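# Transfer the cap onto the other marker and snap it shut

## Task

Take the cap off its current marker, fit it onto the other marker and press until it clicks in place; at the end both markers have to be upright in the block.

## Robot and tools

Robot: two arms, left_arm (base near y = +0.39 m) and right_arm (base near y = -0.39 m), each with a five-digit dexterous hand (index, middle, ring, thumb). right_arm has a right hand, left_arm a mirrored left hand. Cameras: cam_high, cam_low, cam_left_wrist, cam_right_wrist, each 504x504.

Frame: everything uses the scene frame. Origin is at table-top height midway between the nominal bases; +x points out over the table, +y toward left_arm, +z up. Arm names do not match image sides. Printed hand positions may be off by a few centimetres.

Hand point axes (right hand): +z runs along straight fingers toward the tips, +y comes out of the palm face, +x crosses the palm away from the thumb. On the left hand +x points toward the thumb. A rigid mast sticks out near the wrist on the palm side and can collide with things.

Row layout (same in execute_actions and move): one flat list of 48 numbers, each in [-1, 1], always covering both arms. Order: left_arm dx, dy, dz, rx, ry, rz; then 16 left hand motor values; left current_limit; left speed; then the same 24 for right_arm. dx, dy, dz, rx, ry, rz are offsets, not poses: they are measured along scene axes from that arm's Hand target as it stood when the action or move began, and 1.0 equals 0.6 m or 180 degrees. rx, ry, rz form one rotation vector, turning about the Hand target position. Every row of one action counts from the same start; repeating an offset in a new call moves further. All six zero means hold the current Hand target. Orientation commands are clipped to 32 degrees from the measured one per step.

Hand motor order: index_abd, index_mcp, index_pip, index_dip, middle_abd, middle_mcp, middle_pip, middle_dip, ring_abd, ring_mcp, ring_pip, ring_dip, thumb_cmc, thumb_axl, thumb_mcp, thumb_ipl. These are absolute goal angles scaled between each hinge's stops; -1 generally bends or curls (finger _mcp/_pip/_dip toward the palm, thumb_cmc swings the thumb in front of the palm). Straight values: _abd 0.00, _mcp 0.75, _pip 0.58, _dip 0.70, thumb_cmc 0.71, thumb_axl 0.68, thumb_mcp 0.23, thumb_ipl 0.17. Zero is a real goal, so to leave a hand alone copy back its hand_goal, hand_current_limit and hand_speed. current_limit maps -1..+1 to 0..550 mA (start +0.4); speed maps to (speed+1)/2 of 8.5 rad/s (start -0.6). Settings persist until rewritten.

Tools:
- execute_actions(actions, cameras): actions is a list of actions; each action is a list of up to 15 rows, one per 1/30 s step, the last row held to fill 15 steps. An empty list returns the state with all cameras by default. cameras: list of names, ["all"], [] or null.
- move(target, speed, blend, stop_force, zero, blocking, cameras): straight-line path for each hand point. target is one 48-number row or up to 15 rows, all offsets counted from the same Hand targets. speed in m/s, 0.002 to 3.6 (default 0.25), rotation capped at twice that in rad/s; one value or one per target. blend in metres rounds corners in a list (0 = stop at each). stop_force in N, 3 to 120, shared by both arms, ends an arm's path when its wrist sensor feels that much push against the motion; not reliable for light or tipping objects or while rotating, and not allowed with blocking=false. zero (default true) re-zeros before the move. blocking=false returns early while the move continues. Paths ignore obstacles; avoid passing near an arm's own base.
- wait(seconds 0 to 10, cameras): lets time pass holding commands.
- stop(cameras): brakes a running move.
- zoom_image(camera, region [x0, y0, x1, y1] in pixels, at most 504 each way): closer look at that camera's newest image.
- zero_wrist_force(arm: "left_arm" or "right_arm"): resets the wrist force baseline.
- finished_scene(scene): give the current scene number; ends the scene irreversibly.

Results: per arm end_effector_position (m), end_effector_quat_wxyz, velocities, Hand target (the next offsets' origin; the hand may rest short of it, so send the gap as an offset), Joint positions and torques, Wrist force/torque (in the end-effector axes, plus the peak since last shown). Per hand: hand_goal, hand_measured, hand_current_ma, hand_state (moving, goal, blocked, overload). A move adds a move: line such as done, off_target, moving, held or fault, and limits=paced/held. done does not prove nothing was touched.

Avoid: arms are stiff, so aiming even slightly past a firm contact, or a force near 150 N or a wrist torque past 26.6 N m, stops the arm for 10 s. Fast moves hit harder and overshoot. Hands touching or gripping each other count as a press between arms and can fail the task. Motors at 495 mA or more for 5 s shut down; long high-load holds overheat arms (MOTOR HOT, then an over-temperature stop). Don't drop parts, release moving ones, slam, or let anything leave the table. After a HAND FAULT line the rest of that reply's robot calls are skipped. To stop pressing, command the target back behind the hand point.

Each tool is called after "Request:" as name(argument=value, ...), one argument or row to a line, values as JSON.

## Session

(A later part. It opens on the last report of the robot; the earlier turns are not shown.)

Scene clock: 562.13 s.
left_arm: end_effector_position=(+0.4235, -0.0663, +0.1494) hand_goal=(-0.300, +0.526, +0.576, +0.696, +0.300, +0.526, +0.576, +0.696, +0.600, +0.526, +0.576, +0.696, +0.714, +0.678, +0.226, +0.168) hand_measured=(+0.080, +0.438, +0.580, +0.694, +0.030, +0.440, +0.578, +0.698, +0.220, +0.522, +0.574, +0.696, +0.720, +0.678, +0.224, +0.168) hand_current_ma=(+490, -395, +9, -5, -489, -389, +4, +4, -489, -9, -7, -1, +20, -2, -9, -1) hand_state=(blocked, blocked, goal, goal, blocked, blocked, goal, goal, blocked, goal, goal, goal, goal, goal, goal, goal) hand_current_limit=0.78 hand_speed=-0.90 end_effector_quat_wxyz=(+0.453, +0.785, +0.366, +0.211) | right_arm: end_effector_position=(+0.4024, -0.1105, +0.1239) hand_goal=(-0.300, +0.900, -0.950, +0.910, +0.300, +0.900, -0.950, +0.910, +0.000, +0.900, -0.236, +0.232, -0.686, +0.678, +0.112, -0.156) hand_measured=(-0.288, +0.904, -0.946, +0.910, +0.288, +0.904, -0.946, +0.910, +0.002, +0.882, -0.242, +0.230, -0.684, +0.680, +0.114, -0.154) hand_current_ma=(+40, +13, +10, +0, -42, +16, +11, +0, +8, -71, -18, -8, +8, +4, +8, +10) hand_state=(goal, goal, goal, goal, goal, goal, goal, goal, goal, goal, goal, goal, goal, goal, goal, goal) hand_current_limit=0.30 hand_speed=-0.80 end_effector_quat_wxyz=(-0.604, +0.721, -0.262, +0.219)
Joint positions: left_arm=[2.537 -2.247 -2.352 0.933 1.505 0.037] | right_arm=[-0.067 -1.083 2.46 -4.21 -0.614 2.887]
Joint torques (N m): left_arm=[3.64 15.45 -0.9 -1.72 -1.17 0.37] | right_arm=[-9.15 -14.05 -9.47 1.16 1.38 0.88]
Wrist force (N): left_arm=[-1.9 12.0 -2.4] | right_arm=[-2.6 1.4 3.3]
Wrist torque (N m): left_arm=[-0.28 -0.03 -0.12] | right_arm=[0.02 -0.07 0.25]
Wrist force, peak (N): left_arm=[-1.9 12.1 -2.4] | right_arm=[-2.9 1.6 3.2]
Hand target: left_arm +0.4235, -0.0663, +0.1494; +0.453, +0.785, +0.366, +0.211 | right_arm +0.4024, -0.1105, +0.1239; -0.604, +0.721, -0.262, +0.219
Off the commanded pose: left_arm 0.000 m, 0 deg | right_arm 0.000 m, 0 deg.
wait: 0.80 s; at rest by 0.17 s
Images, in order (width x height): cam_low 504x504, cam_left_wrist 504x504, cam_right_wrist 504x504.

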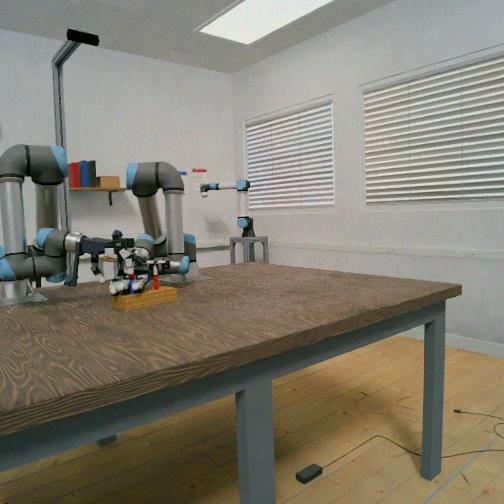

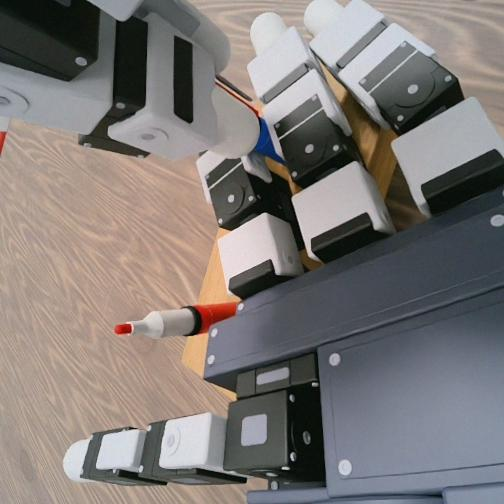

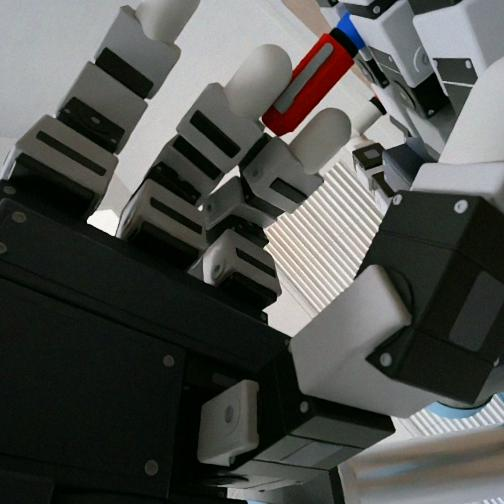

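Request:
execute_actions(
  actions=[
    [[0,0,0,0,0,0,-0.3,0.525,0.576,0.696,0.3,0.525,0.576,0.696,0.6,0.525,0.576,0.696,0.714,0.678,0.226,0.168,0.78,-0.9,0,0,0.005,0,0,0,-0.3,0.9,-0.95,0.91,0.3,0.9,-0.95,0.91,0,0.9,-0.236,0.232,-0.686,0.677,0.112,-0.157,0.3,-0.8]],
    [[0,0,0,0,0,0,-0.3,0.525,0.576,0.696,0.3,0.525,0.576,0.696,0.6,0.525,0.576,0.696,0.714,0.678,0.226,0.168,0.78,-0.9,0,0,0,0,0,0,-0.5,0.9,-0.95,0.91,0.5,0.9,-0.95,0.91,0,0.9,-0.236,0.232,-0.686,0.677,0.112,-0.157,0.3,-0.8]],
  ],
)

Request:
wait(
  seconds=0.8,
  cameras=["cam_right_wrist","cam_low","cam_left_wrist"],
)

Request:
zoom_image(
  camera="cam_right_wrist",
  region=[220, 0, 420, 200],
)

Request:
zoom_image(
  camera="cam_low",
  region=[90, 240, 170, 310],
)

Scene clock: 564.70 s.
left_arm: end_effector_position=(+0.4235, -0.0663, +0.1494) hand_goal=(-0.300, +0.526, +0.576, +0.696, +0.300, +0.526, +0.576, +0.696, +0.600, +0.526, +0.576, +0.696, +0.714, +0.678, +0.226, +0.168) hand_measured=(+0.080, +0.438, +0.580, +0.694, +0.030, +0.440, +0.578, +0.698, +0.220, +0.522, +0.574, +0.696, +0.720, +0.678, +0.224, +0.168) hand_current_ma=(+489, -395, +9, -5, -489, -389, +4, +4, -489, -9, -7, -1, +20, -2, -9, -1) hand_state=(blocked, blocked, goal, goal, blocked, blocked, goal, goal, blocked, goal, goal, goal, goal, goal, goal, goal) hand_current_limit=0.78 hand_speed=-0.90 end_effector_quat_wxyz=(+0.453, +0.785, +0.366, +0.211) | right_arm: end_effector_position=(+0.4024, -0.1105, +0.1269) hand_goal=(-0.500, +0.900, -0.950, +0.910, +0.500, +0.900, -0.950, +0.910, +0.000, +0.900, -0.236, +0.232, -0.686, +0.678, +0.112, -0.156) hand_measured=(-0.344, +0.894, -0.946, +0.910, +0.310, +0.896, -0.946, +0.910, +0.002, +0.882, -0.242, +0.230, -0.684, +0.680, +0.114, -0.154) hand_current_ma=(+357, -19, +10, +0, -357, -17, +11, +1, +8, -71, -17, -8, +8, +4, +8, +10) hand_state=(blocked, goal, goal, goal, blocked, goal, goal, goal, goal, goal, goal, goal, goal, goal, goal, goal) hand_current_limit=0.30 hand_speed=-0.80 end_effector_quat_wxyz=(-0.604, +0.721, -0.262, +0.219)
Joint positions: left_arm=[2.537 -2.247 -2.352 0.933 1.505 0.037] | right_arm=[-0.067 -1.093 2.461 -4.199 -0.614 2.887]
Joint torques (N m): left_arm=[2.57 15.63 -0.67 -1.76 0.11 0.16] | right_arm=[-7.43 -33.16 5.22 0.67 -1.05 -1]
Wrist force (N): left_arm=[-1.5 12.1 -3.3] | right_arm=[-3.0 4.2 3.3]
Wrist torque (N m): left_arm=[-0.21 -0.05 -0.12] | right_arm=[-0.07 -0.01 0.22]
Wrist force, peak (N): left_arm=[-1.4 12.4 -3.4] | right_arm=[-2.7 4.5 3.4]
Hand target: left_arm +0.4235, -0.0663, +0.1494; +0.453, +0.785, +0.366, +0.211 | right_arm +0.4024, -0.1105, +0.1269; -0.604, +0.721, -0.262, +0.219
Off the commanded pose: left_arm 0.000 m, 0 deg | right_arm 0.000 m, 0 deg.

Scene clock: 565.50 s.
left_arm: end_effector_position=(+0.4235, -0.0663, +0.1494) hand_goal=(-0.300, +0.526, +0.576, +0.696, +0.300, +0.526, +0.576, +0.696, +0.600, +0.526, +0.576, +0.696, +0.714, +0.678, +0.226, +0.168) hand_measured=(+0.080, +0.438, +0.580, +0.694, +0.030, +0.440, +0.578, +0.698, +0.220, +0.522, +0.574, +0.696, +0.720, +0.678, +0.224, +0.168) hand_current_ma=(+489, -395, +9, -5, -489, -389, +4, +4, -489, -9, -7, -1, +20, -2, -9, -1) hand_state=(blocked, blocked, goal, goal, blocked, blocked, goal, goal, blocked, goal, goal, goal, goal, goal, goal, goal) hand_current_limit=0.78 hand_speed=-0.90 end_effector_quat_wxyz=(+0.453, +0.785, +0.366, +0.211) | right_arm: end_effector_position=(+0.4024, -0.1105, +0.1269) hand_goal=(-0.500, +0.900, -0.950, +0.910, +0.500, +0.900, -0.950, +0.910, +0.000, +0.900, -0.236, +0.232, -0.686, +0.678, +0.112, -0.156) hand_measured=(-0.344, +0.894, -0.946, +0.910, +0.310, +0.896, -0.946, +0.910, +0.002, +0.882, -0.242, +0.230, -0.684, +0.680, +0.114, -0.154) hand_current_ma=(+357, -19, +10, +0, -357, -17, +11, +1, +8, -71, -17, -8, +8, +4, +8, +10) hand_state=(blocked, goal, goal, goal, blocked, goal, goal, goal, goal, goal, goal, goal, goal, goal, goal, goal) hand_current_limit=0.30 hand_speed=-0.80 end_effector_quat_wxyz=(-0.604, +0.721, -0.262, +0.219)
Joint positions: left_arm=[2.537 -2.247 -2.352 0.933 1.505 0.037] | right_arm=[-0.067 -1.093 2.461 -4.199 -0.614 2.887]
Joint torques (N m): left_arm=[3.46 15.54 -1.09 -1.77 0.2 0.33] | right_arm=[-5.61 -34.53 4.98 0.45 -1.82 -1.06]
Wrist force (N): left_arm=[-1.5 12.1 -3.4] | right_arm=[-2.8 4.1 3.2]
Wrist torque (N m): left_arm=[-0.22 -0.04 -0.11] | right_arm=[-0.07 -0.04 0.23]
Wrist force, peak (N): left_arm=[-1.6 12.6 -3.4] | right_arm=[-3.0 4.6 3.1]
Hand target: left_arm +0.4235, -0.0663, +0.1494; +0.453, +0.785, +0.366, +0.211 | right_arm +0.4024, -0.1105, +0.1269; -0.604, +0.721, -0.262, +0.219
Off the commanded pose: left_arm 0.000 m, 0 deg | right_arm 0.000 m, 0 deg.
wait: 0.80 s; at rest by 0.17 s
Images, in order (width x height): cam_low 504x504, cam_left_wrist 504x504, cam_right_wrist 504x504.

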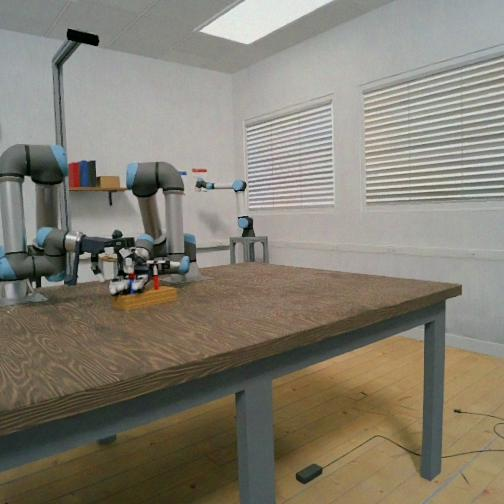

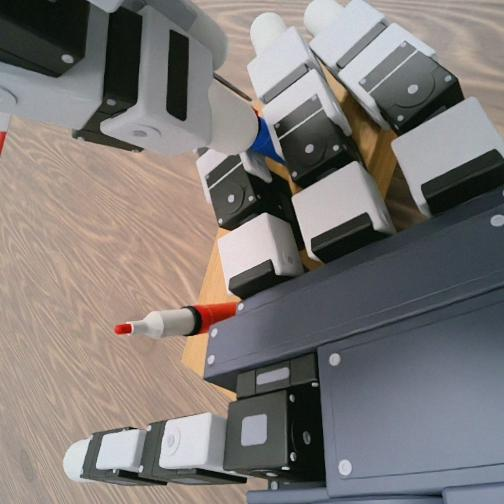

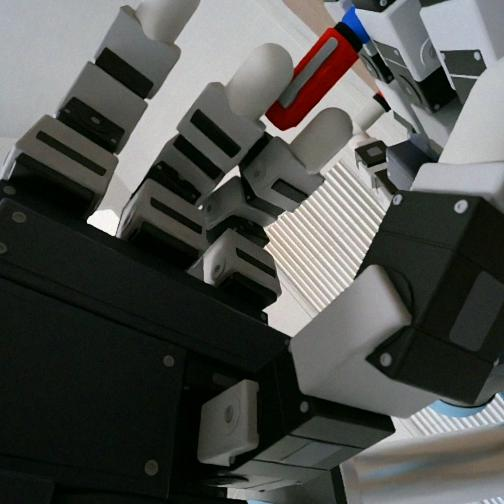

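Scaled by 2.520.

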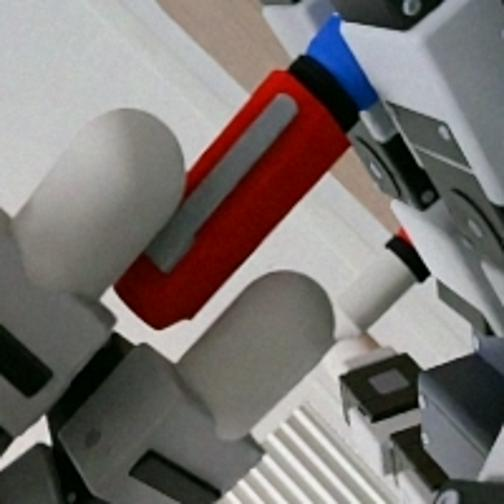

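Scaled by 6.300.

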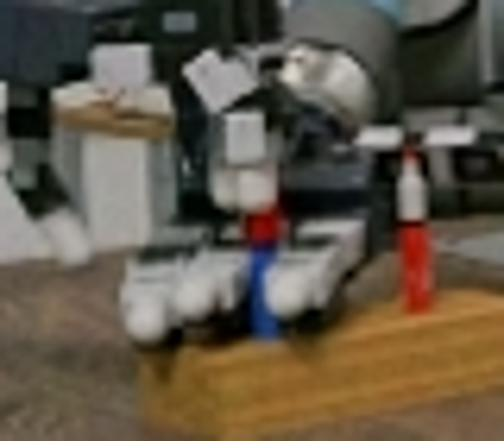

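Request:
execute_actions(
  actions=[
    [[0,0,0,0,0,0,-0.3,0.525,0.576,0.696,0.3,0.525,0.576,0.696,0.6,0.525,0.576,0.696,0.714,0.678,0.226,0.168,0.78,-0.9,0,0,0.0,0,0,0,0.2,0.9,-0.95,0.91,-0.2,0.9,-0.95,0.91,0,0.9,-0.236,0.232,-0.686,0.677,0.112,-0.157,0.3,-0.8]],
    [[0,0,0,0,0,0,-0.3,0.525,0.576,0.696,0.3,0.525,0.576,0.696,0.6,0.525,0.576,0.696,0.714,0.678,0.226,0.168,0.78,-0.9,-0.0039,-0.0046,0,0,0,0,0.2,0.9,-0.81,0.768,-0.2,0.9,-0.81,0.768,0,0.9,-0.236,0.232,-0.686,0.677,0.112,-0.157,0.3,-0.8]],
    [[0,0,0,0,0,0,-0.3,0.525,0.576,0.696,0.3,0.525,0.576,0.696,0.6,0.525,0.576,0.696,0.714,0.678,0.226,0.168,0.78,-0.9,0,0,0.0,0,0,0,-0.4,0.9,-0.81,0.768,0.4,0.9,-0.81,0.768,0,0.9,-0.236,0.232,-0.686,0.677,0.112,-0.157,0.3,-0.8]],
  ],
)

Request:
wait(
  seconds=0.8,
  cameras=["cam_right_wrist","cam_low","cam_left_wrist"],
)

Request:
zoom_image(
  camera="cam_right_wrist",
  region=[220, 0, 420, 200],
)

Request:
zoom_image(
  camera="cam_low",
  region=[90, 240, 170, 310],
)

Request:
zoom_image(
  camera="cam_left_wrist",
  region=[80, 0, 330, 200],
)

Scene clock: 571.10 s.
left_arm: end_effector_position=(+0.4235, -0.0663, +0.1494) hand_goal=(-0.300, +0.526, +0.576, +0.696, +0.300, +0.526, +0.576, +0.696, +0.600, +0.526, +0.576, +0.696, +0.714, +0.678, +0.226, +0.168) hand_measured=(+0.080, +0.438, +0.580, +0.694, +0.030, +0.440, +0.578, +0.698, +0.220, +0.522, +0.574, +0.696, +0.720, +0.678, +0.224, +0.168) hand_current_ma=(+489, -395, +9, -5, -489, -389, +4, +4, -489, -9, -7, -1, +20, -2, -9, -1) hand_state=(blocked, blocked, goal, goal, blocked, blocked, goal, goal, blocked, goal, goal, goal, goal, goal, goal, goal) hand_current_limit=0.78 hand_speed=-0.90 end_effector_quat_wxyz=(+0.453, +0.785, +0.366, +0.211) | right_arm: end_effector_position=(+0.4000, -0.1133, +0.1269) hand_goal=(-0.400, +0.900, -0.810, +0.768, +0.400, +0.900, -0.810, +0.768, +0.000, +0.900, -0.236, +0.232, -0.686, +0.678, +0.112, -0.156) hand_measured=(-0.300, +0.894, -0.820, +0.770, +0.284, +0.894, -0.818, +0.770, +0.002, +0.882, -0.242, +0.230, -0.684, +0.680, +0.114, -0.154) hand_current_ma=(+358, -20, -39, +8, -357, -19, -29, +9, +8, -71, -17, -8, +8, +4, +8, +10) hand_state=(blocked, goal, goal, goal, blocked, goal, goal, goal, goal, goal, goal, goal, goal, goal, goal, goal) hand_current_limit=0.30 hand_speed=-0.80 end_effector_quat_wxyz=(-0.604, +0.721, -0.262, +0.219)
Joint positions: left_arm=[2.537 -2.247 -2.352 0.933 1.505 0.037] | right_arm=[-0.076 -1.097 2.47 -4.202 -0.605 2.882]
Joint torques (N m): left_arm=[3.6 15.26 -1.4 -1.83 0.86 0.27] | right_arm=[-9.33 -32.98 6.2 -4.51 3.03 -1.25]
Wrist force (N): left_arm=[-1.4 12.1 -3.1] | right_arm=[-2.6 4.6 3.4]
Wrist torque (N m): left_arm=[-0.23 -0.06 -0.10] | right_arm=[-0.03 -0.06 0.25]
Wrist force, peak (N): left_arm=[-1.4 12.5 -3.5] | right_arm=[-2.7 4.7 3.5]
Hand target: left_arm +0.4235, -0.0663, +0.1494; +0.453, +0.785, +0.366, +0.211 | right_arm +0.4000, -0.1133, +0.1269; -0.604, +0.721, -0.262, +0.219
Off the commanded pose: left_arm 0.000 m, 0 deg | right_arm 0.000 m, 0 deg.

Scene clock: 571.90 s.
left_arm: end_effector_position=(+0.4235, -0.0663, +0.1494) hand_goal=(-0.300, +0.526, +0.576, +0.696, +0.300, +0.526, +0.576, +0.696, +0.600, +0.526, +0.576, +0.696, +0.714, +0.678, +0.226, +0.168) hand_measured=(+0.080, +0.438, +0.580, +0.694, +0.030, +0.440, +0.578, +0.698, +0.220, +0.522, +0.574, +0.696, +0.720, +0.678, +0.224, +0.168) hand_current_ma=(+489, -395, +9, -5, -489, -389, +4, +4, -489, -9, -7, -1, +20, -2, -9, -1) hand_state=(blocked, blocked, goal, goal, blocked, blocked, goal, goal, blocked, goal, goal, goal, goal, goal, goal, goal) hand_current_limit=0.78 hand_speed=-0.90 end_effector_quat_wxyz=(+0.453, +0.785, +0.366, +0.211) | right_arm: end_effector_position=(+0.4000, -0.1133, +0.1269) hand_goal=(-0.400, +0.900, -0.810, +0.768, +0.400, +0.900, -0.810, +0.768, +0.000, +0.900, -0.236, +0.232, -0.686, +0.678, +0.112, -0.156) hand_measured=(-0.300, +0.894, -0.820, +0.770, +0.284, +0.894, -0.818, +0.770, +0.002, +0.882, -0.242, +0.230, -0.684, +0.680, +0.114, -0.154) hand_current_ma=(+358, -20, -38, +8, -357, -19, -29, +9, +8, -71, -17, -8, +8, +4, +8, +10) hand_state=(blocked, goal, goal, goal, blocked, goal, goal, goal, goal, goal, goal, goal, goal, goal, goal, goal) hand_current_limit=0.30 hand_speed=-0.80 end_effector_quat_wxyz=(-0.604, +0.721, -0.262, +0.219)
Joint positions: left_arm=[2.537 -2.247 -2.352 0.933 1.505 0.037] | right_arm=[-0.076 -1.097 2.47 -4.202 -0.605 2.882]
Joint torques (N m): left_arm=[3.71 14.88 -0.32 -1.75 0.88 0.21] | right_arm=[-8.88 -32.63 5.69 -4.46 3.01 -1.23]
Wrist force (N): left_arm=[-1.5 12.2 -3.3] | right_arm=[-2.9 4.1 3.3]
Wrist torque (N m): left_arm=[-0.19 -0.05 -0.11] | right_arm=[-0.09 -0.02 0.22]
Wrist force, peak (N): left_arm=[-1.5 12.3 -3.3] | right_arm=[-2.8 4.3 3.6]
Hand target: left_arm +0.4235, -0.0663, +0.1494; +0.453, +0.785, +0.366, +0.211 | right_arm +0.4000, -0.1133, +0.1269; -0.604, +0.721, -0.262, +0.219
Off the commanded pose: left_arm 0.000 m, 0 deg | right_arm 0.000 m, 0 deg.
wait: 0.80 s; at rest by 0.17 s
Images, in order (width x height): cam_low 504x504, cam_left_wrist 504x504, cam_right_wrist 504x504.

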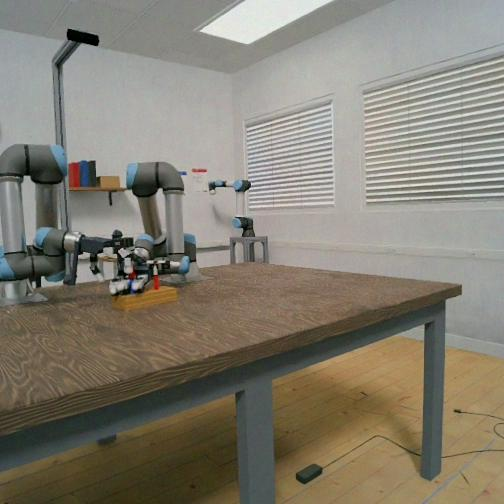

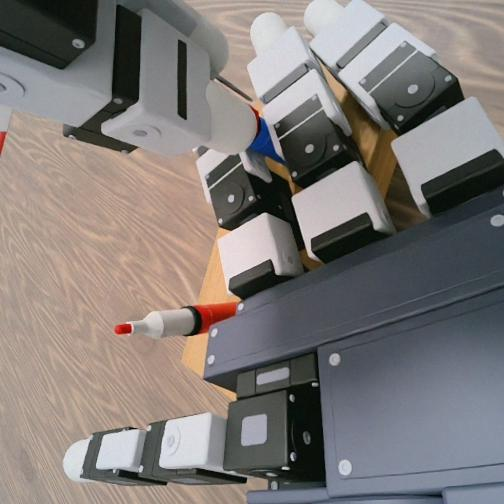

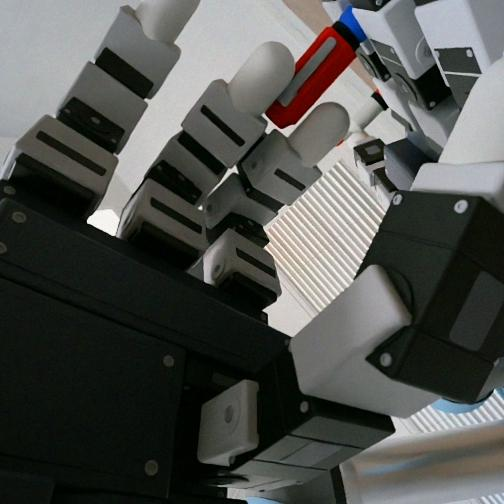

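Scaled by 2.520.

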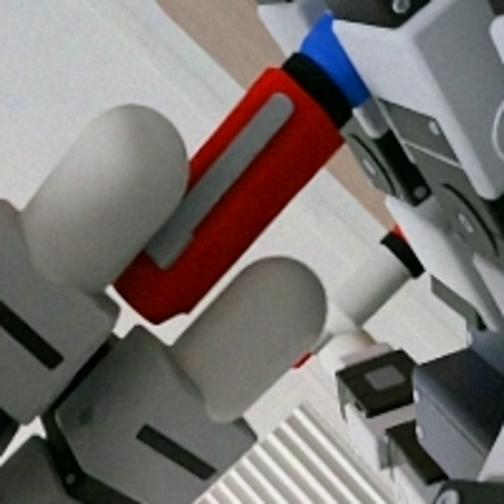

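Scaled by 6.300.

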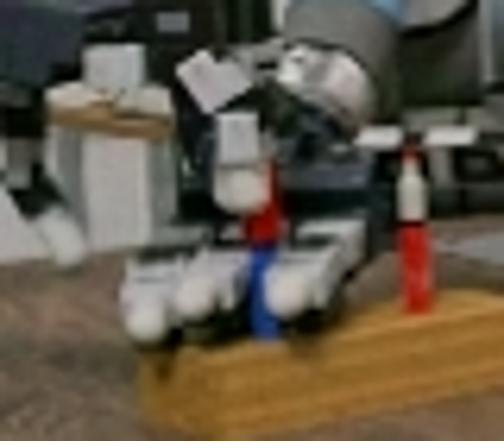

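Scaled by 2.016.

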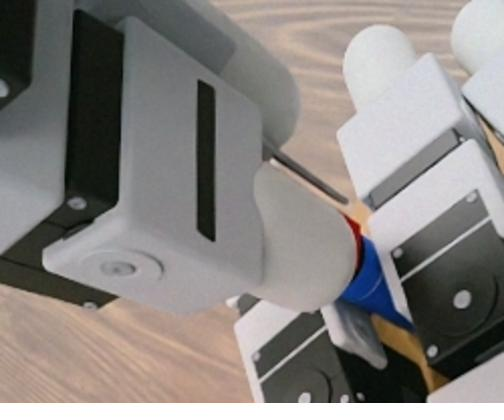

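Request:
execute_actions(
  actions=[
    [[0,0,0,0,0,0,-0.3,0.525,0.576,0.696,0.3,0.525,0.576,0.696,0.6,0.525,0.576,0.696,0.714,0.678,0.226,0.168,0.78,-0.9,0,0,0.0,0,0,0,-0.6,0.9,-0.81,0.768,0.6,0.9,-0.81,0.768,0,0.9,-0.236,0.232,-0.686,0.677,0.112,-0.157,0.78,-0.8]],
  ],
)

Request:
move(
  target=[
    [0,0,0,0,0,0,-0.3,0.525,0.576,0.696,0.3,0.525,0.576,0.696,0.6,0.525,0.576,0.696,0.714,0.678,0.226,0.168,0.78,-0.9,0.0019,-0.0016,0,0,0,0,-0.6,0.9,-0.81,0.768,0.6,0.9,-0.81,0.768,0,0.9,-0.236,0.232,-0.686,0.677,0.112,-0.157,0.78,-0.8],
  ],
  speed=0.01,
)

Request:
move(
  target=[
    [0,0,0,0,0,0,-0.3,0.525,0.576,0.696,0.3,0.525,0.576,0.696,0.6,0.525,0.576,0.696,0.714,0.678,0.226,0.168,0.78,-0.9,-0.0038,0.0032,0,0,0,0,-0.6,0.9,-0.81,0.768,0.6,0.9,-0.81,0.768,0,0.9,-0.236,0.232,-0.686,0.677,0.112,-0.157,0.78,-0.8],
  ],
  speed=0.01,
)

Scene clock: 573.50 s.
left_arm: end_effector_position=(+0.4235, -0.0663, +0.1494) hand_goal=(-0.300, +0.526, +0.576, +0.696, +0.300, +0.526, +0.576, +0.696, +0.600, +0.526, +0.576, +0.696, +0.714, +0.678, +0.226, +0.168) hand_measured=(+0.080, +0.438, +0.580, +0.694, +0.030, +0.440, +0.578, +0.698, +0.220, +0.522, +0.574, +0.696, +0.720, +0.678, +0.224, +0.168) hand_current_ma=(+489, -395, +9, -5, -489, -389, +4, +4, -489, -9, -7, -1, +20, -2, -9, -1) hand_state=(blocked, blocked, goal, goal, blocked, blocked, goal, goal, blocked, goal, goal, goal, goal, goal, goal, goal) hand_current_limit=0.78 hand_speed=-0.90 end_effector_quat_wxyz=(+0.453, +0.785, +0.366, +0.211) | right_arm: end_effector_position=(+0.4000, -0.1133, +0.1269) hand_goal=(-0.600, +0.900, -0.810, +0.768, +0.600, +0.900, -0.810, +0.768, +0.000, +0.900, -0.236, +0.232, -0.686, +0.678, +0.112, -0.156) hand_measured=(-0.316, +0.894, -0.826, +0.770, +0.288, +0.894, -0.822, +0.770, +0.002, +0.882, -0.242, +0.230, -0.684, +0.680, +0.114, -0.154) hand_current_ma=(+490, -20, -64, +8, -489, -20, -47, +9, +8, -71, -17, -8, +8, +4, +8, +10) hand_state=(blocked, goal, goal, goal, blocked, goal, goal, goal, goal, goal, goal, goal, goal, goal, goal, goal) hand_current_limit=0.78 hand_speed=-0.80 end_effector_quat_wxyz=(-0.604, +0.721, -0.262, +0.219)
Joint positions: left_arm=[2.537 -2.247 -2.352 0.933 1.505 0.037] | right_arm=[-0.076 -1.097 2.47 -4.202 -0.605 2.882]
Joint torques (N m): left_arm=[4.31 15.22 -1.02 -1.71 0.99 0] | right_arm=[-8.4 -33.02 5.39 -4.09 3.13 -0.79]
Wrist force (N): left_arm=[-1.4 12.2 -3.3] | right_arm=[-2.8 4.2 2.9]
Wrist torque (N m): left_arm=[-0.21 -0.07 -0.10] | right_arm=[-0.03 -0.04 0.24]
Wrist force, peak (N): left_arm=[-1.5 12.3 -3.4] | right_arm=[-3.1 4.4 3.3]
Hand target: left_arm +0.4235, -0.0663, +0.1494; +0.453, +0.785, +0.366, +0.211 | right_arm +0.4000, -0.1133, +0.1269; -0.604, +0.721, -0.262, +0.219
Off the commanded pose: left_arm 0.000 m, 0 deg | right_arm 0.000 m, 0 deg.

Scene clock: 574.20 s.
left_arm: end_effector_position=(+0.4235, -0.0663, +0.1494) hand_goal=(-0.300, +0.526, +0.576, +0.696, +0.300, +0.526, +0.576, +0.696, +0.600, +0.526, +0.576, +0.696, +0.714, +0.678, +0.226, +0.168) hand_measured=(+0.080, +0.438, +0.580, +0.694, +0.030, +0.440, +0.578, +0.698, +0.220, +0.522, +0.574, +0.696, +0.720, +0.678, +0.224, +0.168) hand_current_ma=(+489, -395, +9, -5, -489, -389, +4, +4, -489, -9, -7, -1, +20, -2, -9, -1) hand_state=(blocked, blocked, goal, goal, blocked, blocked, goal, goal, blocked, goal, goal, goal, goal, goal, goal, goal) hand_current_limit=0.78 hand_speed=-0.90 end_effector_quat_wxyz=(+0.453, +0.785, +0.366, +0.211) | right_arm: end_effector_position=(+0.4011, -0.1142, +0.1269) hand_goal=(-0.600, +0.900, -0.810, +0.768, +0.600, +0.900, -0.810, +0.768, +0.000, +0.900, -0.236, +0.232, -0.686, +0.678, +0.112, -0.156) hand_measured=(-0.316, +0.894, -0.826, +0.770, +0.288, +0.894, -0.822, +0.770, +0.002, +0.882, -0.242, +0.230, -0.684, +0.680, +0.114, -0.154) hand_current_ma=(+490, -20, -64, +8, -489, -20, -47, +9, +8, -71, -17, -8, +8, +4, +8, +10) hand_state=(blocked, goal, goal, goal, blocked, goal, goal, goal, goal, goal, goal, goal, goal, goal, goal, goal) hand_current_limit=0.78 hand_speed=-0.80 end_effector_quat_wxyz=(-0.604, +0.721, -0.262, +0.219)
Joint positions: left_arm=[2.537 -2.247 -2.352 0.933 1.505 0.037] | right_arm=[-0.079 -1.096 2.468 -4.199 -0.603 2.88]
Joint torques (N m): left_arm=[4.85 15.7 -0.74 -1.66 0.8 0.1] | right_arm=[-9.85 -13.79 -17.01 0.64 3.23 -1.31]
Wrist force (N): left_arm=[-1.4 12.2 -3.2] | right_arm=[-2.9 4.0 3.0]
Wrist torque (N m): left_arm=[-0.21 -0.06 -0.11] | right_arm=[-0.07 -0.03 0.22]
Wrist force, peak (N): left_arm=[-1.5 12.5 -3.2] | right_arm=[-3.0 4.5 3.3]
Hand target: left_arm +0.4235, -0.0663, +0.1494; +0.453, +0.785, +0.366, +0.211 | right_arm +0.4012, -0.1143, +0.1269; -0.604, +0.721, -0.262, +0.219
Off the commanded pose: left_arm 0.000 m, 0 deg | right_arm 0.000 m, 0 deg.
move: done

Scene clock: 574.90 s.
left_arm: end_effector_position=(+0.4235, -0.0663, +0.1494) hand_goal=(-0.300, +0.526, +0.576, +0.696, +0.300, +0.526, +0.576, +0.696, +0.600, +0.526, +0.576, +0.696, +0.714, +0.678, +0.226, +0.168) hand_measured=(+0.080, +0.438, +0.580, +0.694, +0.032, +0.440, +0.578, +0.698, +0.222, +0.522, +0.574, +0.696, +0.720, +0.678, +0.224, +0.168) hand_current_ma=(+489, -395, +9, -5, -489, -389, +4, +4, -489, -9, -7, -1, +20, -2, -9, -1) hand_state=(blocked, blocked, goal, goal, blocked, blocked, goal, goal, blocked, goal, goal, goal, goal, goal, goal, goal) hand_current_limit=0.78 hand_speed=-0.90 end_effector_quat_wxyz=(+0.453, +0.785, +0.366, +0.211) | right_arm: end_effector_position=(+0.3990, -0.1124, +0.1269) hand_goal=(-0.600, +0.900, -0.810, +0.768, +0.600, +0.900, -0.810, +0.768, +0.000, +0.900, -0.236, +0.232, -0.686, +0.678, +0.112, -0.156) hand_measured=(-0.318, +0.894, -0.826, +0.770, +0.288, +0.894, -0.826, +0.770, +0.002, +0.882, -0.242, +0.230, -0.684, +0.680, +0.114, -0.154) hand_current_ma=(+489, -22, -66, +8, -489, -20, -60, +4, +8, -71, -17, -8, +8, +4, +8, +10) hand_state=(blocked, goal, goal, goal, blocked, goal, goal, goal, goal, goal, goal, goal, goal, goal, goal, goal) hand_current_limit=0.78 hand_speed=-0.80 end_effector_quat_wxyz=(-0.604, +0.721, -0.262, +0.219)
Joint positions: left_arm=[2.537 -2.247 -2.352 0.933 1.505 0.037] | right_arm=[-0.074 -1.097 2.472 -4.204 -0.608 2.883]
Joint torques (N m): left_arm=[3.98 15.42 -1.21 -1.55 1.05 0.01] | right_arm=[11.31 -32.4 4.89 -4.48 -1.97 1.37]
Wrist force (N): left_arm=[-1.7 11.0 -4.9] | right_arm=[-1.9 3.8 3.3]
Wrist torque (N m): left_arm=[-0.12 -0.04 -0.11] | right_arm=[-0.07 0.06 0.13]
Wrist force, peak (N): left_arm=[-1.6 12.5 -3.2] | right_arm=[-2.9 4.6 3.4]
Hand target: left_arm +0.4235, -0.0663, +0.1494; +0.453, +0.785, +0.366, +0.211 | right_arm +0.3989, -0.1123, +0.1269; -0.604, +0.721, -0.262, +0.219
Off the commanded pose: left_arm 0.000 m, 0 deg | right_arm 0.000 m, 0 deg.
move: done

Request:
execute_actions(
  actions=[
    [[0,0,0,0,0,0,-0.3,0.525,0.576,0.696,0.3,0.525,0.576,0.696,0.6,0.525,0.576,0.696,0.714,0.678,0.226,0.168,0.78,-0.9,0,0,0.0,0,0,0,0.2,0.9,-0.81,0.768,-0.2,0.9,-0.81,0.768,0,0.9,-0.236,0.232,-0.686,0.677,0.112,-0.157,0.3,-0.8]],
  ],
)

Request:
move(
  target=[
    [0,0,0,0,0,0,-0.3,0.525,0.576,0.696,0.3,0.525,0.576,0.696,0.6,0.525,0.576,0.696,0.714,0.678,0.226,0.168,0.78,-0.9,0,0,0.25,0,0,0,0.2,0.9,-0.81,0.768,-0.2,0.9,-0.81,0.768,0,0.9,-0.236,0.232,-0.686,0.677,0.112,-0.157,0.3,-0.8],
  ],
  speed=0.12,
  cameras=["cam_low","cam_left_wrist","cam_high"],
)

Request:
zoom_image(
  camera="cam_low",
  region=[90, 240, 170, 310],
)

Request:
zoom_image(
  camera="cam_high",
  region=[150, 200, 300, 350],
)

Scene clock: 597.83 s.
left_arm: end_effector_position=(+0.4235, -0.0663, +0.1494) hand_goal=(-0.300, +0.526, +0.576, +0.696, +0.300, +0.526, +0.576, +0.696, +0.600, +0.526, +0.576, +0.696, +0.714, +0.678, +0.226, +0.168) hand_measured=(+0.080, +0.438, +0.580, +0.694, +0.032, +0.440, +0.578, +0.698, +0.222, +0.522, +0.574, +0.696, +0.720, +0.678, +0.224, +0.168) hand_current_ma=(+489, -395, +9, -5, -489, -389, +4, +4, -489, -9, -7, -1, +20, -2, -9, -1) hand_state=(blocked, blocked, goal, goal, blocked, blocked, goal, goal, blocked, goal, goal, goal, goal, goal, goal, goal) hand_current_limit=0.78 hand_speed=-0.90 end_effector_quat_wxyz=(+0.453, +0.785, +0.366, +0.211) | right_arm: end_effector_position=(+0.3989, -0.1123, +0.1269) hand_goal=(+0.200, +0.900, -0.810, +0.768, -0.200, +0.900, -0.810, +0.768, +0.000, +0.900, -0.236, +0.232, -0.686, +0.678, +0.112, -0.156) hand_measured=(+0.196, +0.894, -0.814, +0.770, -0.196, +0.892, -0.814, +0.766, +0.002, +0.882, -0.242, +0.230, -0.684, +0.680, +0.114, -0.154) hand_current_ma=(-9, -25, -11, +8, +9, -31, -10, -6, +8, -71, -17, -8, +8, +4, +8, +10) hand_state=(goal, goal, goal, goal, goal, goal, goal, goal, goal, goal, goal, goal, goal, goal, goal, goal) hand_current_limit=0.30 hand_speed=-0.80 end_effector_quat_wxyz=(-0.604, +0.721, -0.262, +0.219)
Joint positions: left_arm=[2.537 -2.247 -2.352 0.933 1.505 0.037] | right_arm=[-0.074 -1.097 2.472 -4.204 -0.608 2.883]
Joint torques (N m): left_arm=[4.45 16.41 -0.92 -1.69 1.1 0.11] | right_arm=[10.6 -32.36 3.73 -4.58 -1.65 0.95]
Wrist force (N): left_arm=[-0.9 12.1 -3.2] | right_arm=[-3.2 4.2 3.1]
Wrist torque (N m): left_arm=[-0.22 -0.02 -0.06] | right_arm=[-0.07 0.00 0.11]
Wrist force, peak (N): left_arm=[-1.1 12.4 -3.4] | right_arm=[-2.8 4.6 3.6]
Hand target: left_arm +0.4235, -0.0663, +0.1494; +0.453, +0.785, +0.366, +0.211 | right_arm +0.3989, -0.1123, +0.1269; -0.604, +0.721, -0.262, +0.219
Off the commanded pose: left_arm 0.000 m, 0 deg | right_arm 0.000 m, 0 deg.

Scene clock: 599.73 s.
left_arm: end_effector_position=(+0.4235, -0.0663, +0.1494) hand_goal=(-0.300, +0.526, +0.576, +0.696, +0.300, +0.526, +0.576, +0.696, +0.600, +0.526, +0.576, +0.696, +0.714, +0.678, +0.226, +0.168) hand_measured=(+0.080, +0.438, +0.580, +0.694, +0.032, +0.440, +0.578, +0.698, +0.222, +0.522, +0.574, +0.696, +0.720, +0.678, +0.224, +0.168) hand_current_ma=(+489, -395, +9, -5, -489, -389, +4, +4, -489, -9, -7, -1, +20, -2, -9, -1) hand_state=(blocked, blocked, goal, goal, blocked, blocked, goal, goal, blocked, goal, goal, goal, goal, goal, goal, goal) hand_current_limit=0.78 hand_speed=-0.90 end_effector_quat_wxyz=(+0.453, +0.785, +0.366, +0.211) | right_arm: end_effector_position=(+0.3989, -0.1124, +0.2769) hand_goal=(+0.200, +0.900, -0.810, +0.768, -0.200, +0.900, -0.810, +0.768, +0.000, +0.900, -0.236, +0.232, -0.686, +0.678, +0.112, -0.156) hand_measured=(+0.196, +0.894, -0.814, +0.770, -0.196, +0.892, -0.814, +0.766, +0.002, +0.882, -0.242, +0.230, -0.684, +0.680, +0.114, -0.154) hand_current_ma=(-9, -25, -10, +8, +9, -31, -10, -6, +8, -71, -17, -8, +8, +4, +8, +10) hand_state=(goal, goal, goal, goal, goal, goal, goal, goal, goal, goal, goal, goal, goal, goal, goal, goal) hand_current_limit=0.30 hand_speed=-0.80 end_effector_quat_wxyz=(-0.604, +0.721, -0.262, +0.219)
Joint positions: left_arm=[2.537 -2.247 -2.352 0.933 1.505 0.037] | right_arm=[-0.074 -1.578 2.378 -3.63 -0.608 2.883]
Joint torques (N m): left_arm=[4.39 16.32 -1.21 -1.78 0.93 0.25] | right_arm=[11.67 -23.54 -26.99 0.87 -2.29 -1.32]
Wrist force (N): left_arm=[-1.1 12.1 -3.4] | right_arm=[-2.7 4.7 3.5]
Wrist torque (N m): left_arm=[-0.20 -0.02 -0.07] | right_arm=[-0.03 -0.08 0.25]
Wrist force, peak (N): left_arm=[-1.0 12.5 -3.4] | right_arm=[-3.0 4.9 3.5]
Hand target: left_arm +0.4235, -0.0663, +0.1494; +0.453, +0.785, +0.366, +0.211 | right_arm +0.3989, -0.1123, +0.2769; -0.604, +0.721, -0.262, +0.219
Off the commanded pose: left_arm 0.000 m, 0 deg | right_arm 0.000 m, 0 deg.
move: done
Images, in order (width x height): cam_high 504x504, cam_low 504x504, cam_left_wrist 504x504.

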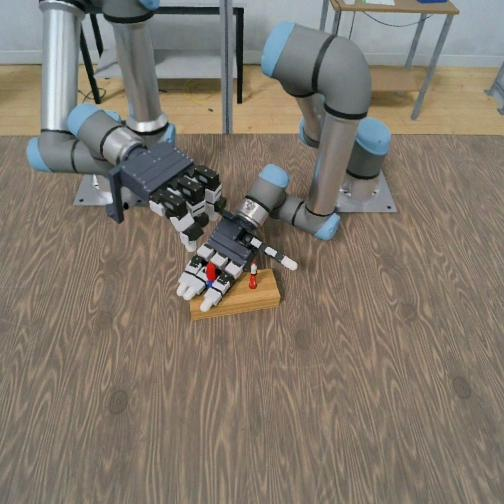

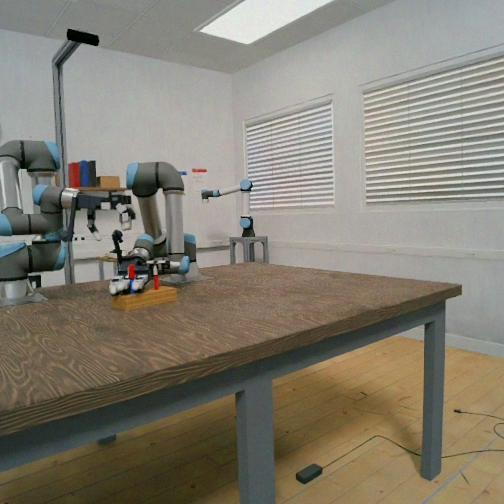

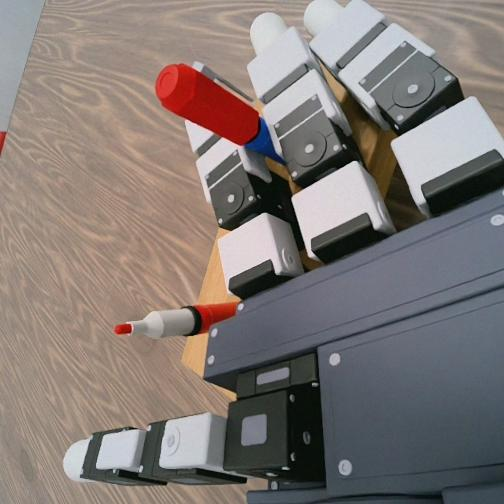

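Scaled by 6.300.

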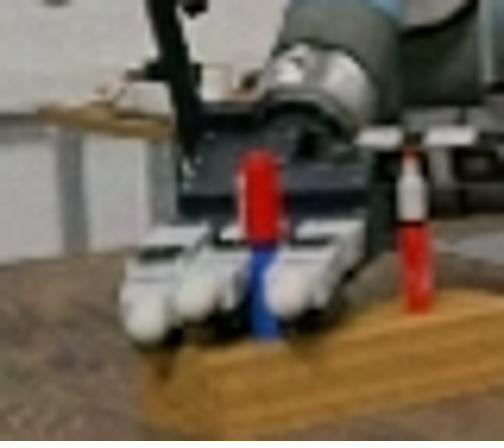

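Scaled by 3.360.

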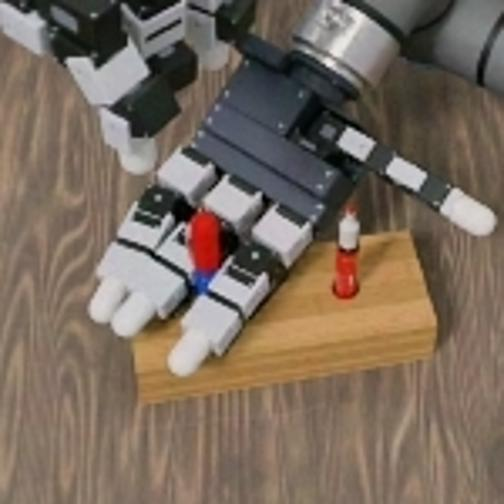

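Request:
move(
  target=[
    [0,0,0,0,0,0,-0.3,0.525,0.576,0.696,0.3,0.525,0.576,0.696,0.6,0.525,0.576,0.696,0.714,0.678,0.226,0.168,0.78,-0.9,0.0065,0.0892,0.0968,0,0,0,0,0.75,0.58,0.7,0,0.75,0.58,0.7,0,0.95,0.9,0.9,-0.686,0.677,0.112,-0.157,0.3,-0.7],
  ],
  speed=0.15,
)

Request:
move(
  target=[
    [0,0,0,0,0,0,-0.3,0.525,0.576,0.696,0.3,0.525,0.576,0.696,0.6,0.525,0.576,0.696,0.714,0.678,0.226,0.168,0.78,-0.9,0,0,0,-0.1698,0.1425,0,0,0.75,0.58,0.7,0,0.75,0.58,0.7,0,0.95,0.9,0.9,-0.686,0.677,0.112,-0.157,0.3,-0.7],
  ],
  speed=0.2,
  cameras=["cam_low","cam_high"],
)

Scene clock: 604.63 s.
left_arm: end_effector_position=(+0.4235, -0.0663, +0.1494) hand_goal=(-0.300, +0.526, +0.576, +0.696, +0.300, +0.526, +0.576, +0.696, +0.600, +0.526, +0.576, +0.696, +0.714, +0.678, +0.226, +0.168) hand_measured=(+0.080, +0.438, +0.580, +0.694, +0.032, +0.440, +0.578, +0.698, +0.222, +0.522, +0.574, +0.696, +0.720, +0.678, +0.224, +0.168) hand_current_ma=(+489, -395, +9, -5, -489, -389, +4, +4, -489, -9, -7, -1, +20, -2, -9, -1) hand_state=(blocked, blocked, goal, goal, blocked, blocked, goal, goal, blocked, goal, goal, goal, goal, goal, goal, goal) hand_current_limit=0.78 hand_speed=-0.90 end_effector_quat_wxyz=(+0.453, +0.785, +0.366, +0.211) | right_arm: end_effector_position=(+0.4028, -0.0588, +0.3350) hand_goal=(+0.000, +0.750, +0.580, +0.700, +0.000, +0.750, +0.580, +0.700, +0.000, +0.950, +0.900, +0.900, -0.686, +0.678, +0.112, -0.156) hand_measured=(+0.004, +0.742, +0.572, +0.702, -0.004, +0.742, +0.572, +0.702, +0.002, +0.928, +0.894, +0.898, -0.684, +0.680, +0.114, -0.154) hand_current_ma=(+9, -30, -31, +7, -9, -29, -30, +8, +8, -95, -24, -10, +8, +4, +8, +10) hand_state=(goal, goal, goal, goal, goal, goal, goal, goal, goal, blocked, goal, goal, goal, goal, goal, goal) hand_current_limit=0.30 hand_speed=-0.70 end_effector_quat_wxyz=(-0.604, +0.721, -0.262, +0.219)
Joint positions: left_arm=[2.537 -2.247 -2.352 0.933 1.505 0.037] | right_arm=[0.098 -1.619 2.229 -3.497 -0.772 2.958]
Joint torques (N m): left_arm=[4.4 16.64 -1.44 -1.63 0.91 0.15] | right_arm=[11.43 -5.33 -29.3 0.29 -2.54 1.17]
Wrist force (N): left_arm=[-1.0 12.3 -3.5] | right_arm=[-2.6 4.6 2.6]
Wrist torque (N m): left_arm=[-0.18 -0.02 -0.07] | right_arm=[-0.04 -0.03 0.21]
Wrist force, peak (N): left_arm=[-1.1 12.6 -3.5] | right_arm=[-3.1 4.7 3.8]
Hand target: left_arm +0.4235, -0.0663, +0.1494; +0.453, +0.785, +0.366, +0.211 | right_arm +0.4028, -0.0588, +0.3350; -0.604, +0.721, -0.262, +0.219
Off the commanded pose: left_arm 0.000 m, 0 deg | right_arm 0.000 m, 0 deg.
move: done

Scene clock: 607.00 s.
left_arm: end_effector_position=(+0.4235, -0.0663, +0.1494) hand_goal=(-0.300, +0.526, +0.576, +0.696, +0.300, +0.526, +0.576, +0.696, +0.600, +0.526, +0.576, +0.696, +0.714, +0.678, +0.226, +0.168) hand_measured=(+0.080, +0.438, +0.580, +0.694, +0.032, +0.440, +0.578, +0.698, +0.222, +0.522, +0.574, +0.696, +0.720, +0.678, +0.224, +0.168) hand_current_ma=(+489, -395, +9, -5, -489, -389, +4, +4, -489, -9, -7, -1, +20, -2, -9, -1) hand_state=(blocked, blocked, goal, goal, blocked, blocked, goal, goal, blocked, goal, goal, goal, goal, goal, goal, goal) hand_current_limit=0.78 hand_speed=-0.90 end_effector_quat_wxyz=(+0.453, +0.785, +0.366, +0.211) | right_arm: end_effector_position=(+0.4028, -0.0588, +0.3350) hand_goal=(+0.000, +0.750, +0.580, +0.700, +0.000, +0.750, +0.580, +0.700, +0.000, +0.950, +0.900, +0.900, -0.686, +0.678, +0.112, -0.156) hand_measured=(+0.002, +0.742, +0.574, +0.702, -0.004, +0.742, +0.574, +0.702, +0.002, +0.928, +0.894, +0.898, -0.684, +0.680, +0.112, -0.154) hand_current_ma=(+8, -30, -25, +7, -9, -30, -24, +8, +8, -94, -23, -10, +8, +4, +0, +7) hand_state=(goal, goal, goal, goal, goal, goal, goal, goal, goal, blocked, goal, goal, goal, goal, goal, goal) hand_current_limit=0.30 hand_speed=-0.70 end_effector_quat_wxyz=(-0.322, +0.883, -0.321, +0.116)
Joint positions: left_arm=[2.537 -2.247 -2.352 0.933 1.505 0.037] | right_arm=[0.312 -1.601 1.803 -2.378 -1.199 2.66]
Joint torques (N m): left_arm=[3.82 16.58 -1.23 -1.8 0.82 0.01] | right_arm=[11.9 -11.54 -33.24 -0.55 -2.28 -1.41]
Wrist force (N): left_arm=[-1.0 12.3 -3.3] | right_arm=[-3.2 3.6 4.3]
Wrist torque (N m): left_arm=[-0.19 -0.02 -0.07] | right_arm=[-0.12 -0.09 0.20]
Wrist force, peak (N): left_arm=[-0.7 12.5 -3.3] | right_arm=[-2.9 5.3 3.0]
Hand target: left_arm +0.4235, -0.0663, +0.1494; +0.453, +0.785, +0.366, +0.211 | right_arm +0.4028, -0.0588, +0.3350; -0.322, +0.883, -0.321, +0.116
Off the commanded pose: left_arm 0.000 m, 0 deg | right_arm 0.000 m, 0 deg.
move: done
Images, in order (width x height): cam_high 504x504, cam_low 504x504.

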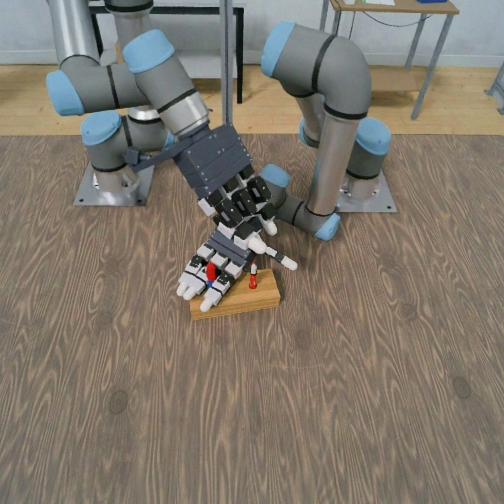

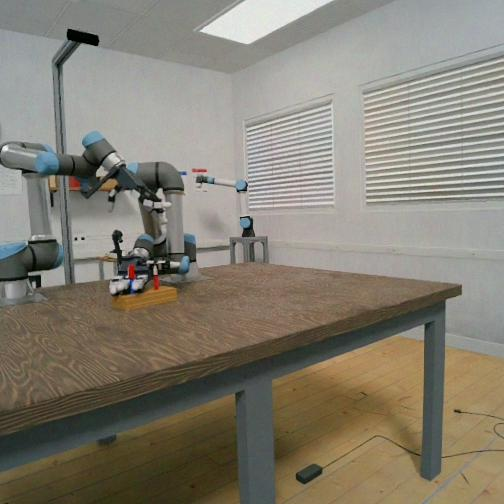

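Request:
move(
  target=[
    [0,0,0,0,0,0,-0.3,0.525,0.576,0.696,0.3,0.525,0.576,0.696,0.6,0.525,0.576,0.696,0.714,0.678,0.226,0.168,0.78,-0.9,0,0,0,-0.1698,0.1425,0,0,0.75,0.58,0.7,0,0.75,0.58,0.7,0,0.95,0.9,0.9,-0.686,0.677,0.112,-0.157,0.3,-0.7],
  ],
  speed=0.2,
  cameras=["cam_low","cam_high","cam_right_wrist"],
)

Request:
zoom_image(
  camera="cam_high",
  region=[150, 150, 320, 320],
)

Request:
zoom_image(
  camera="cam_low",
  region=[80, 170, 220, 310],
)

Scene clock: 609.90 s.
left_arm: end_effector_position=(+0.4235, -0.0663, +0.1494) hand_goal=(-0.300, +0.526, +0.576, +0.696, +0.300, +0.526, +0.576, +0.696, +0.600, +0.526, +0.576, +0.696, +0.714, +0.678, +0.226, +0.168) hand_measured=(+0.080, +0.438, +0.580, +0.694, +0.032, +0.440, +0.578, +0.698, +0.222, +0.522, +0.574, +0.696, +0.720, +0.678, +0.224, +0.168) hand_current_ma=(+489, -395, +9, -5, -489, -389, +4, +4, -489, -9, -7, -1, +20, -2, -9, -1) hand_state=(blocked, blocked, goal, goal, blocked, blocked, goal, goal, blocked, goal, goal, goal, goal, goal, goal, goal) hand_current_limit=0.78 hand_speed=-0.90 end_effector_quat_wxyz=(+0.453, +0.785, +0.366, +0.211) | right_arm: end_effector_position=(+0.4028, -0.0588, +0.3350) hand_goal=(+0.000, +0.750, +0.580, +0.700, +0.000, +0.750, +0.580, +0.700, +0.000, +0.950, +0.900, +0.900, -0.686, +0.678, +0.112, -0.156) hand_measured=(+0.002, +0.744, +0.576, +0.702, -0.004, +0.746, +0.576, +0.702, +0.002, +0.938, +0.894, +0.898, -0.684, +0.680, +0.110, -0.154) hand_current_ma=(+8, -19, -12, +7, -9, -18, -12, +8, +8, -49, -21, -10, +8, +4, -9, +4) hand_state=(goal, goal, goal, goal, goal, goal, goal, goal, goal, goal, goal, goal, goal, goal, goal, goal) hand_current_limit=0.30 hand_speed=-0.70 end_effector_quat_wxyz=(-0.001, +0.940, -0.342, +0.000)
Joint positions: left_arm=[2.537 -2.247 -2.352 0.933 1.505 0.037] | right_arm=[0.467 -1.266 1.275 -1.58 -1.569 2.698]
Joint torques (N m): left_arm=[4.72 15.92 -1.03 -1.59 0.78 0.23] | right_arm=[12.82 -25.1 -33.64 -0.01 -2.99 1.19]
Wrist force (N): left_arm=[-1.0 12.3 -3.2] | right_arm=[-3.0 1.0 4.1]
Wrist torque (N m): left_arm=[-0.21 -0.01 -0.07] | right_arm=[-0.22 -0.09 -0.12]
Wrist force, peak (N): left_arm=[-1.0 12.4 -3.4] | right_arm=[-3.0 3.9 4.6]
Hand target: left_arm +0.4235, -0.0663, +0.1494; +0.453, +0.785, +0.366, +0.211 | right_arm +0.4028, -0.0588, +0.3350; -0.001, +0.940, -0.342, +0.000
Off the commanded pose: left_arm 0.000 m, 0 deg | right_arm 0.000 m, 0 deg.
move: done
Images, in order (width x height): cam_high 504x504, cam_low 504x504, cam_right_wrist 504x504.

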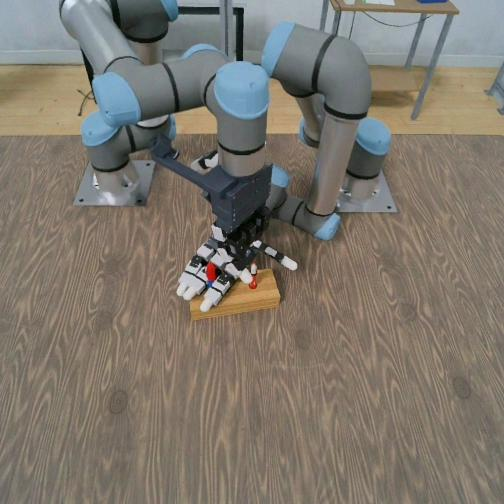

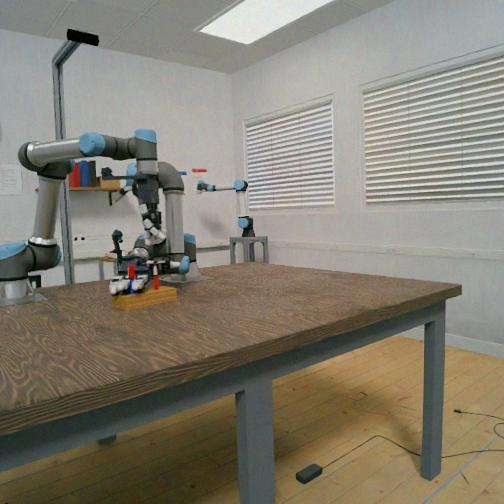

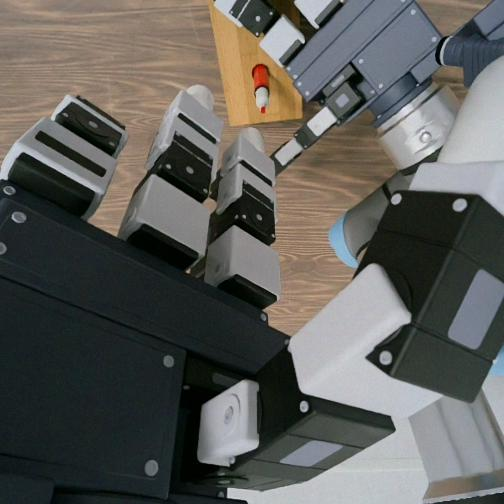

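Scaled by 2.965.

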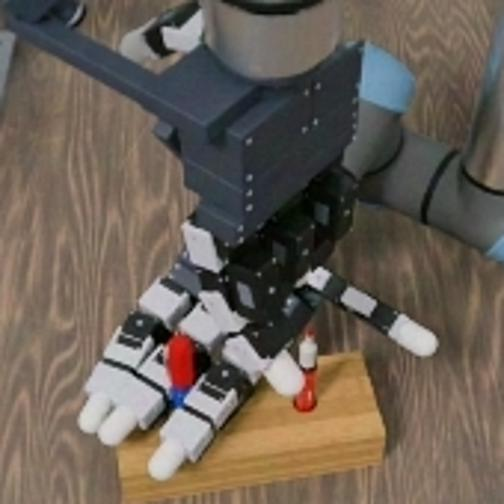

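Scaled by 3.600.

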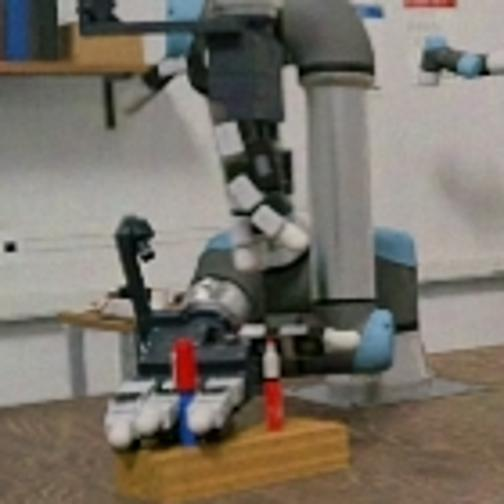

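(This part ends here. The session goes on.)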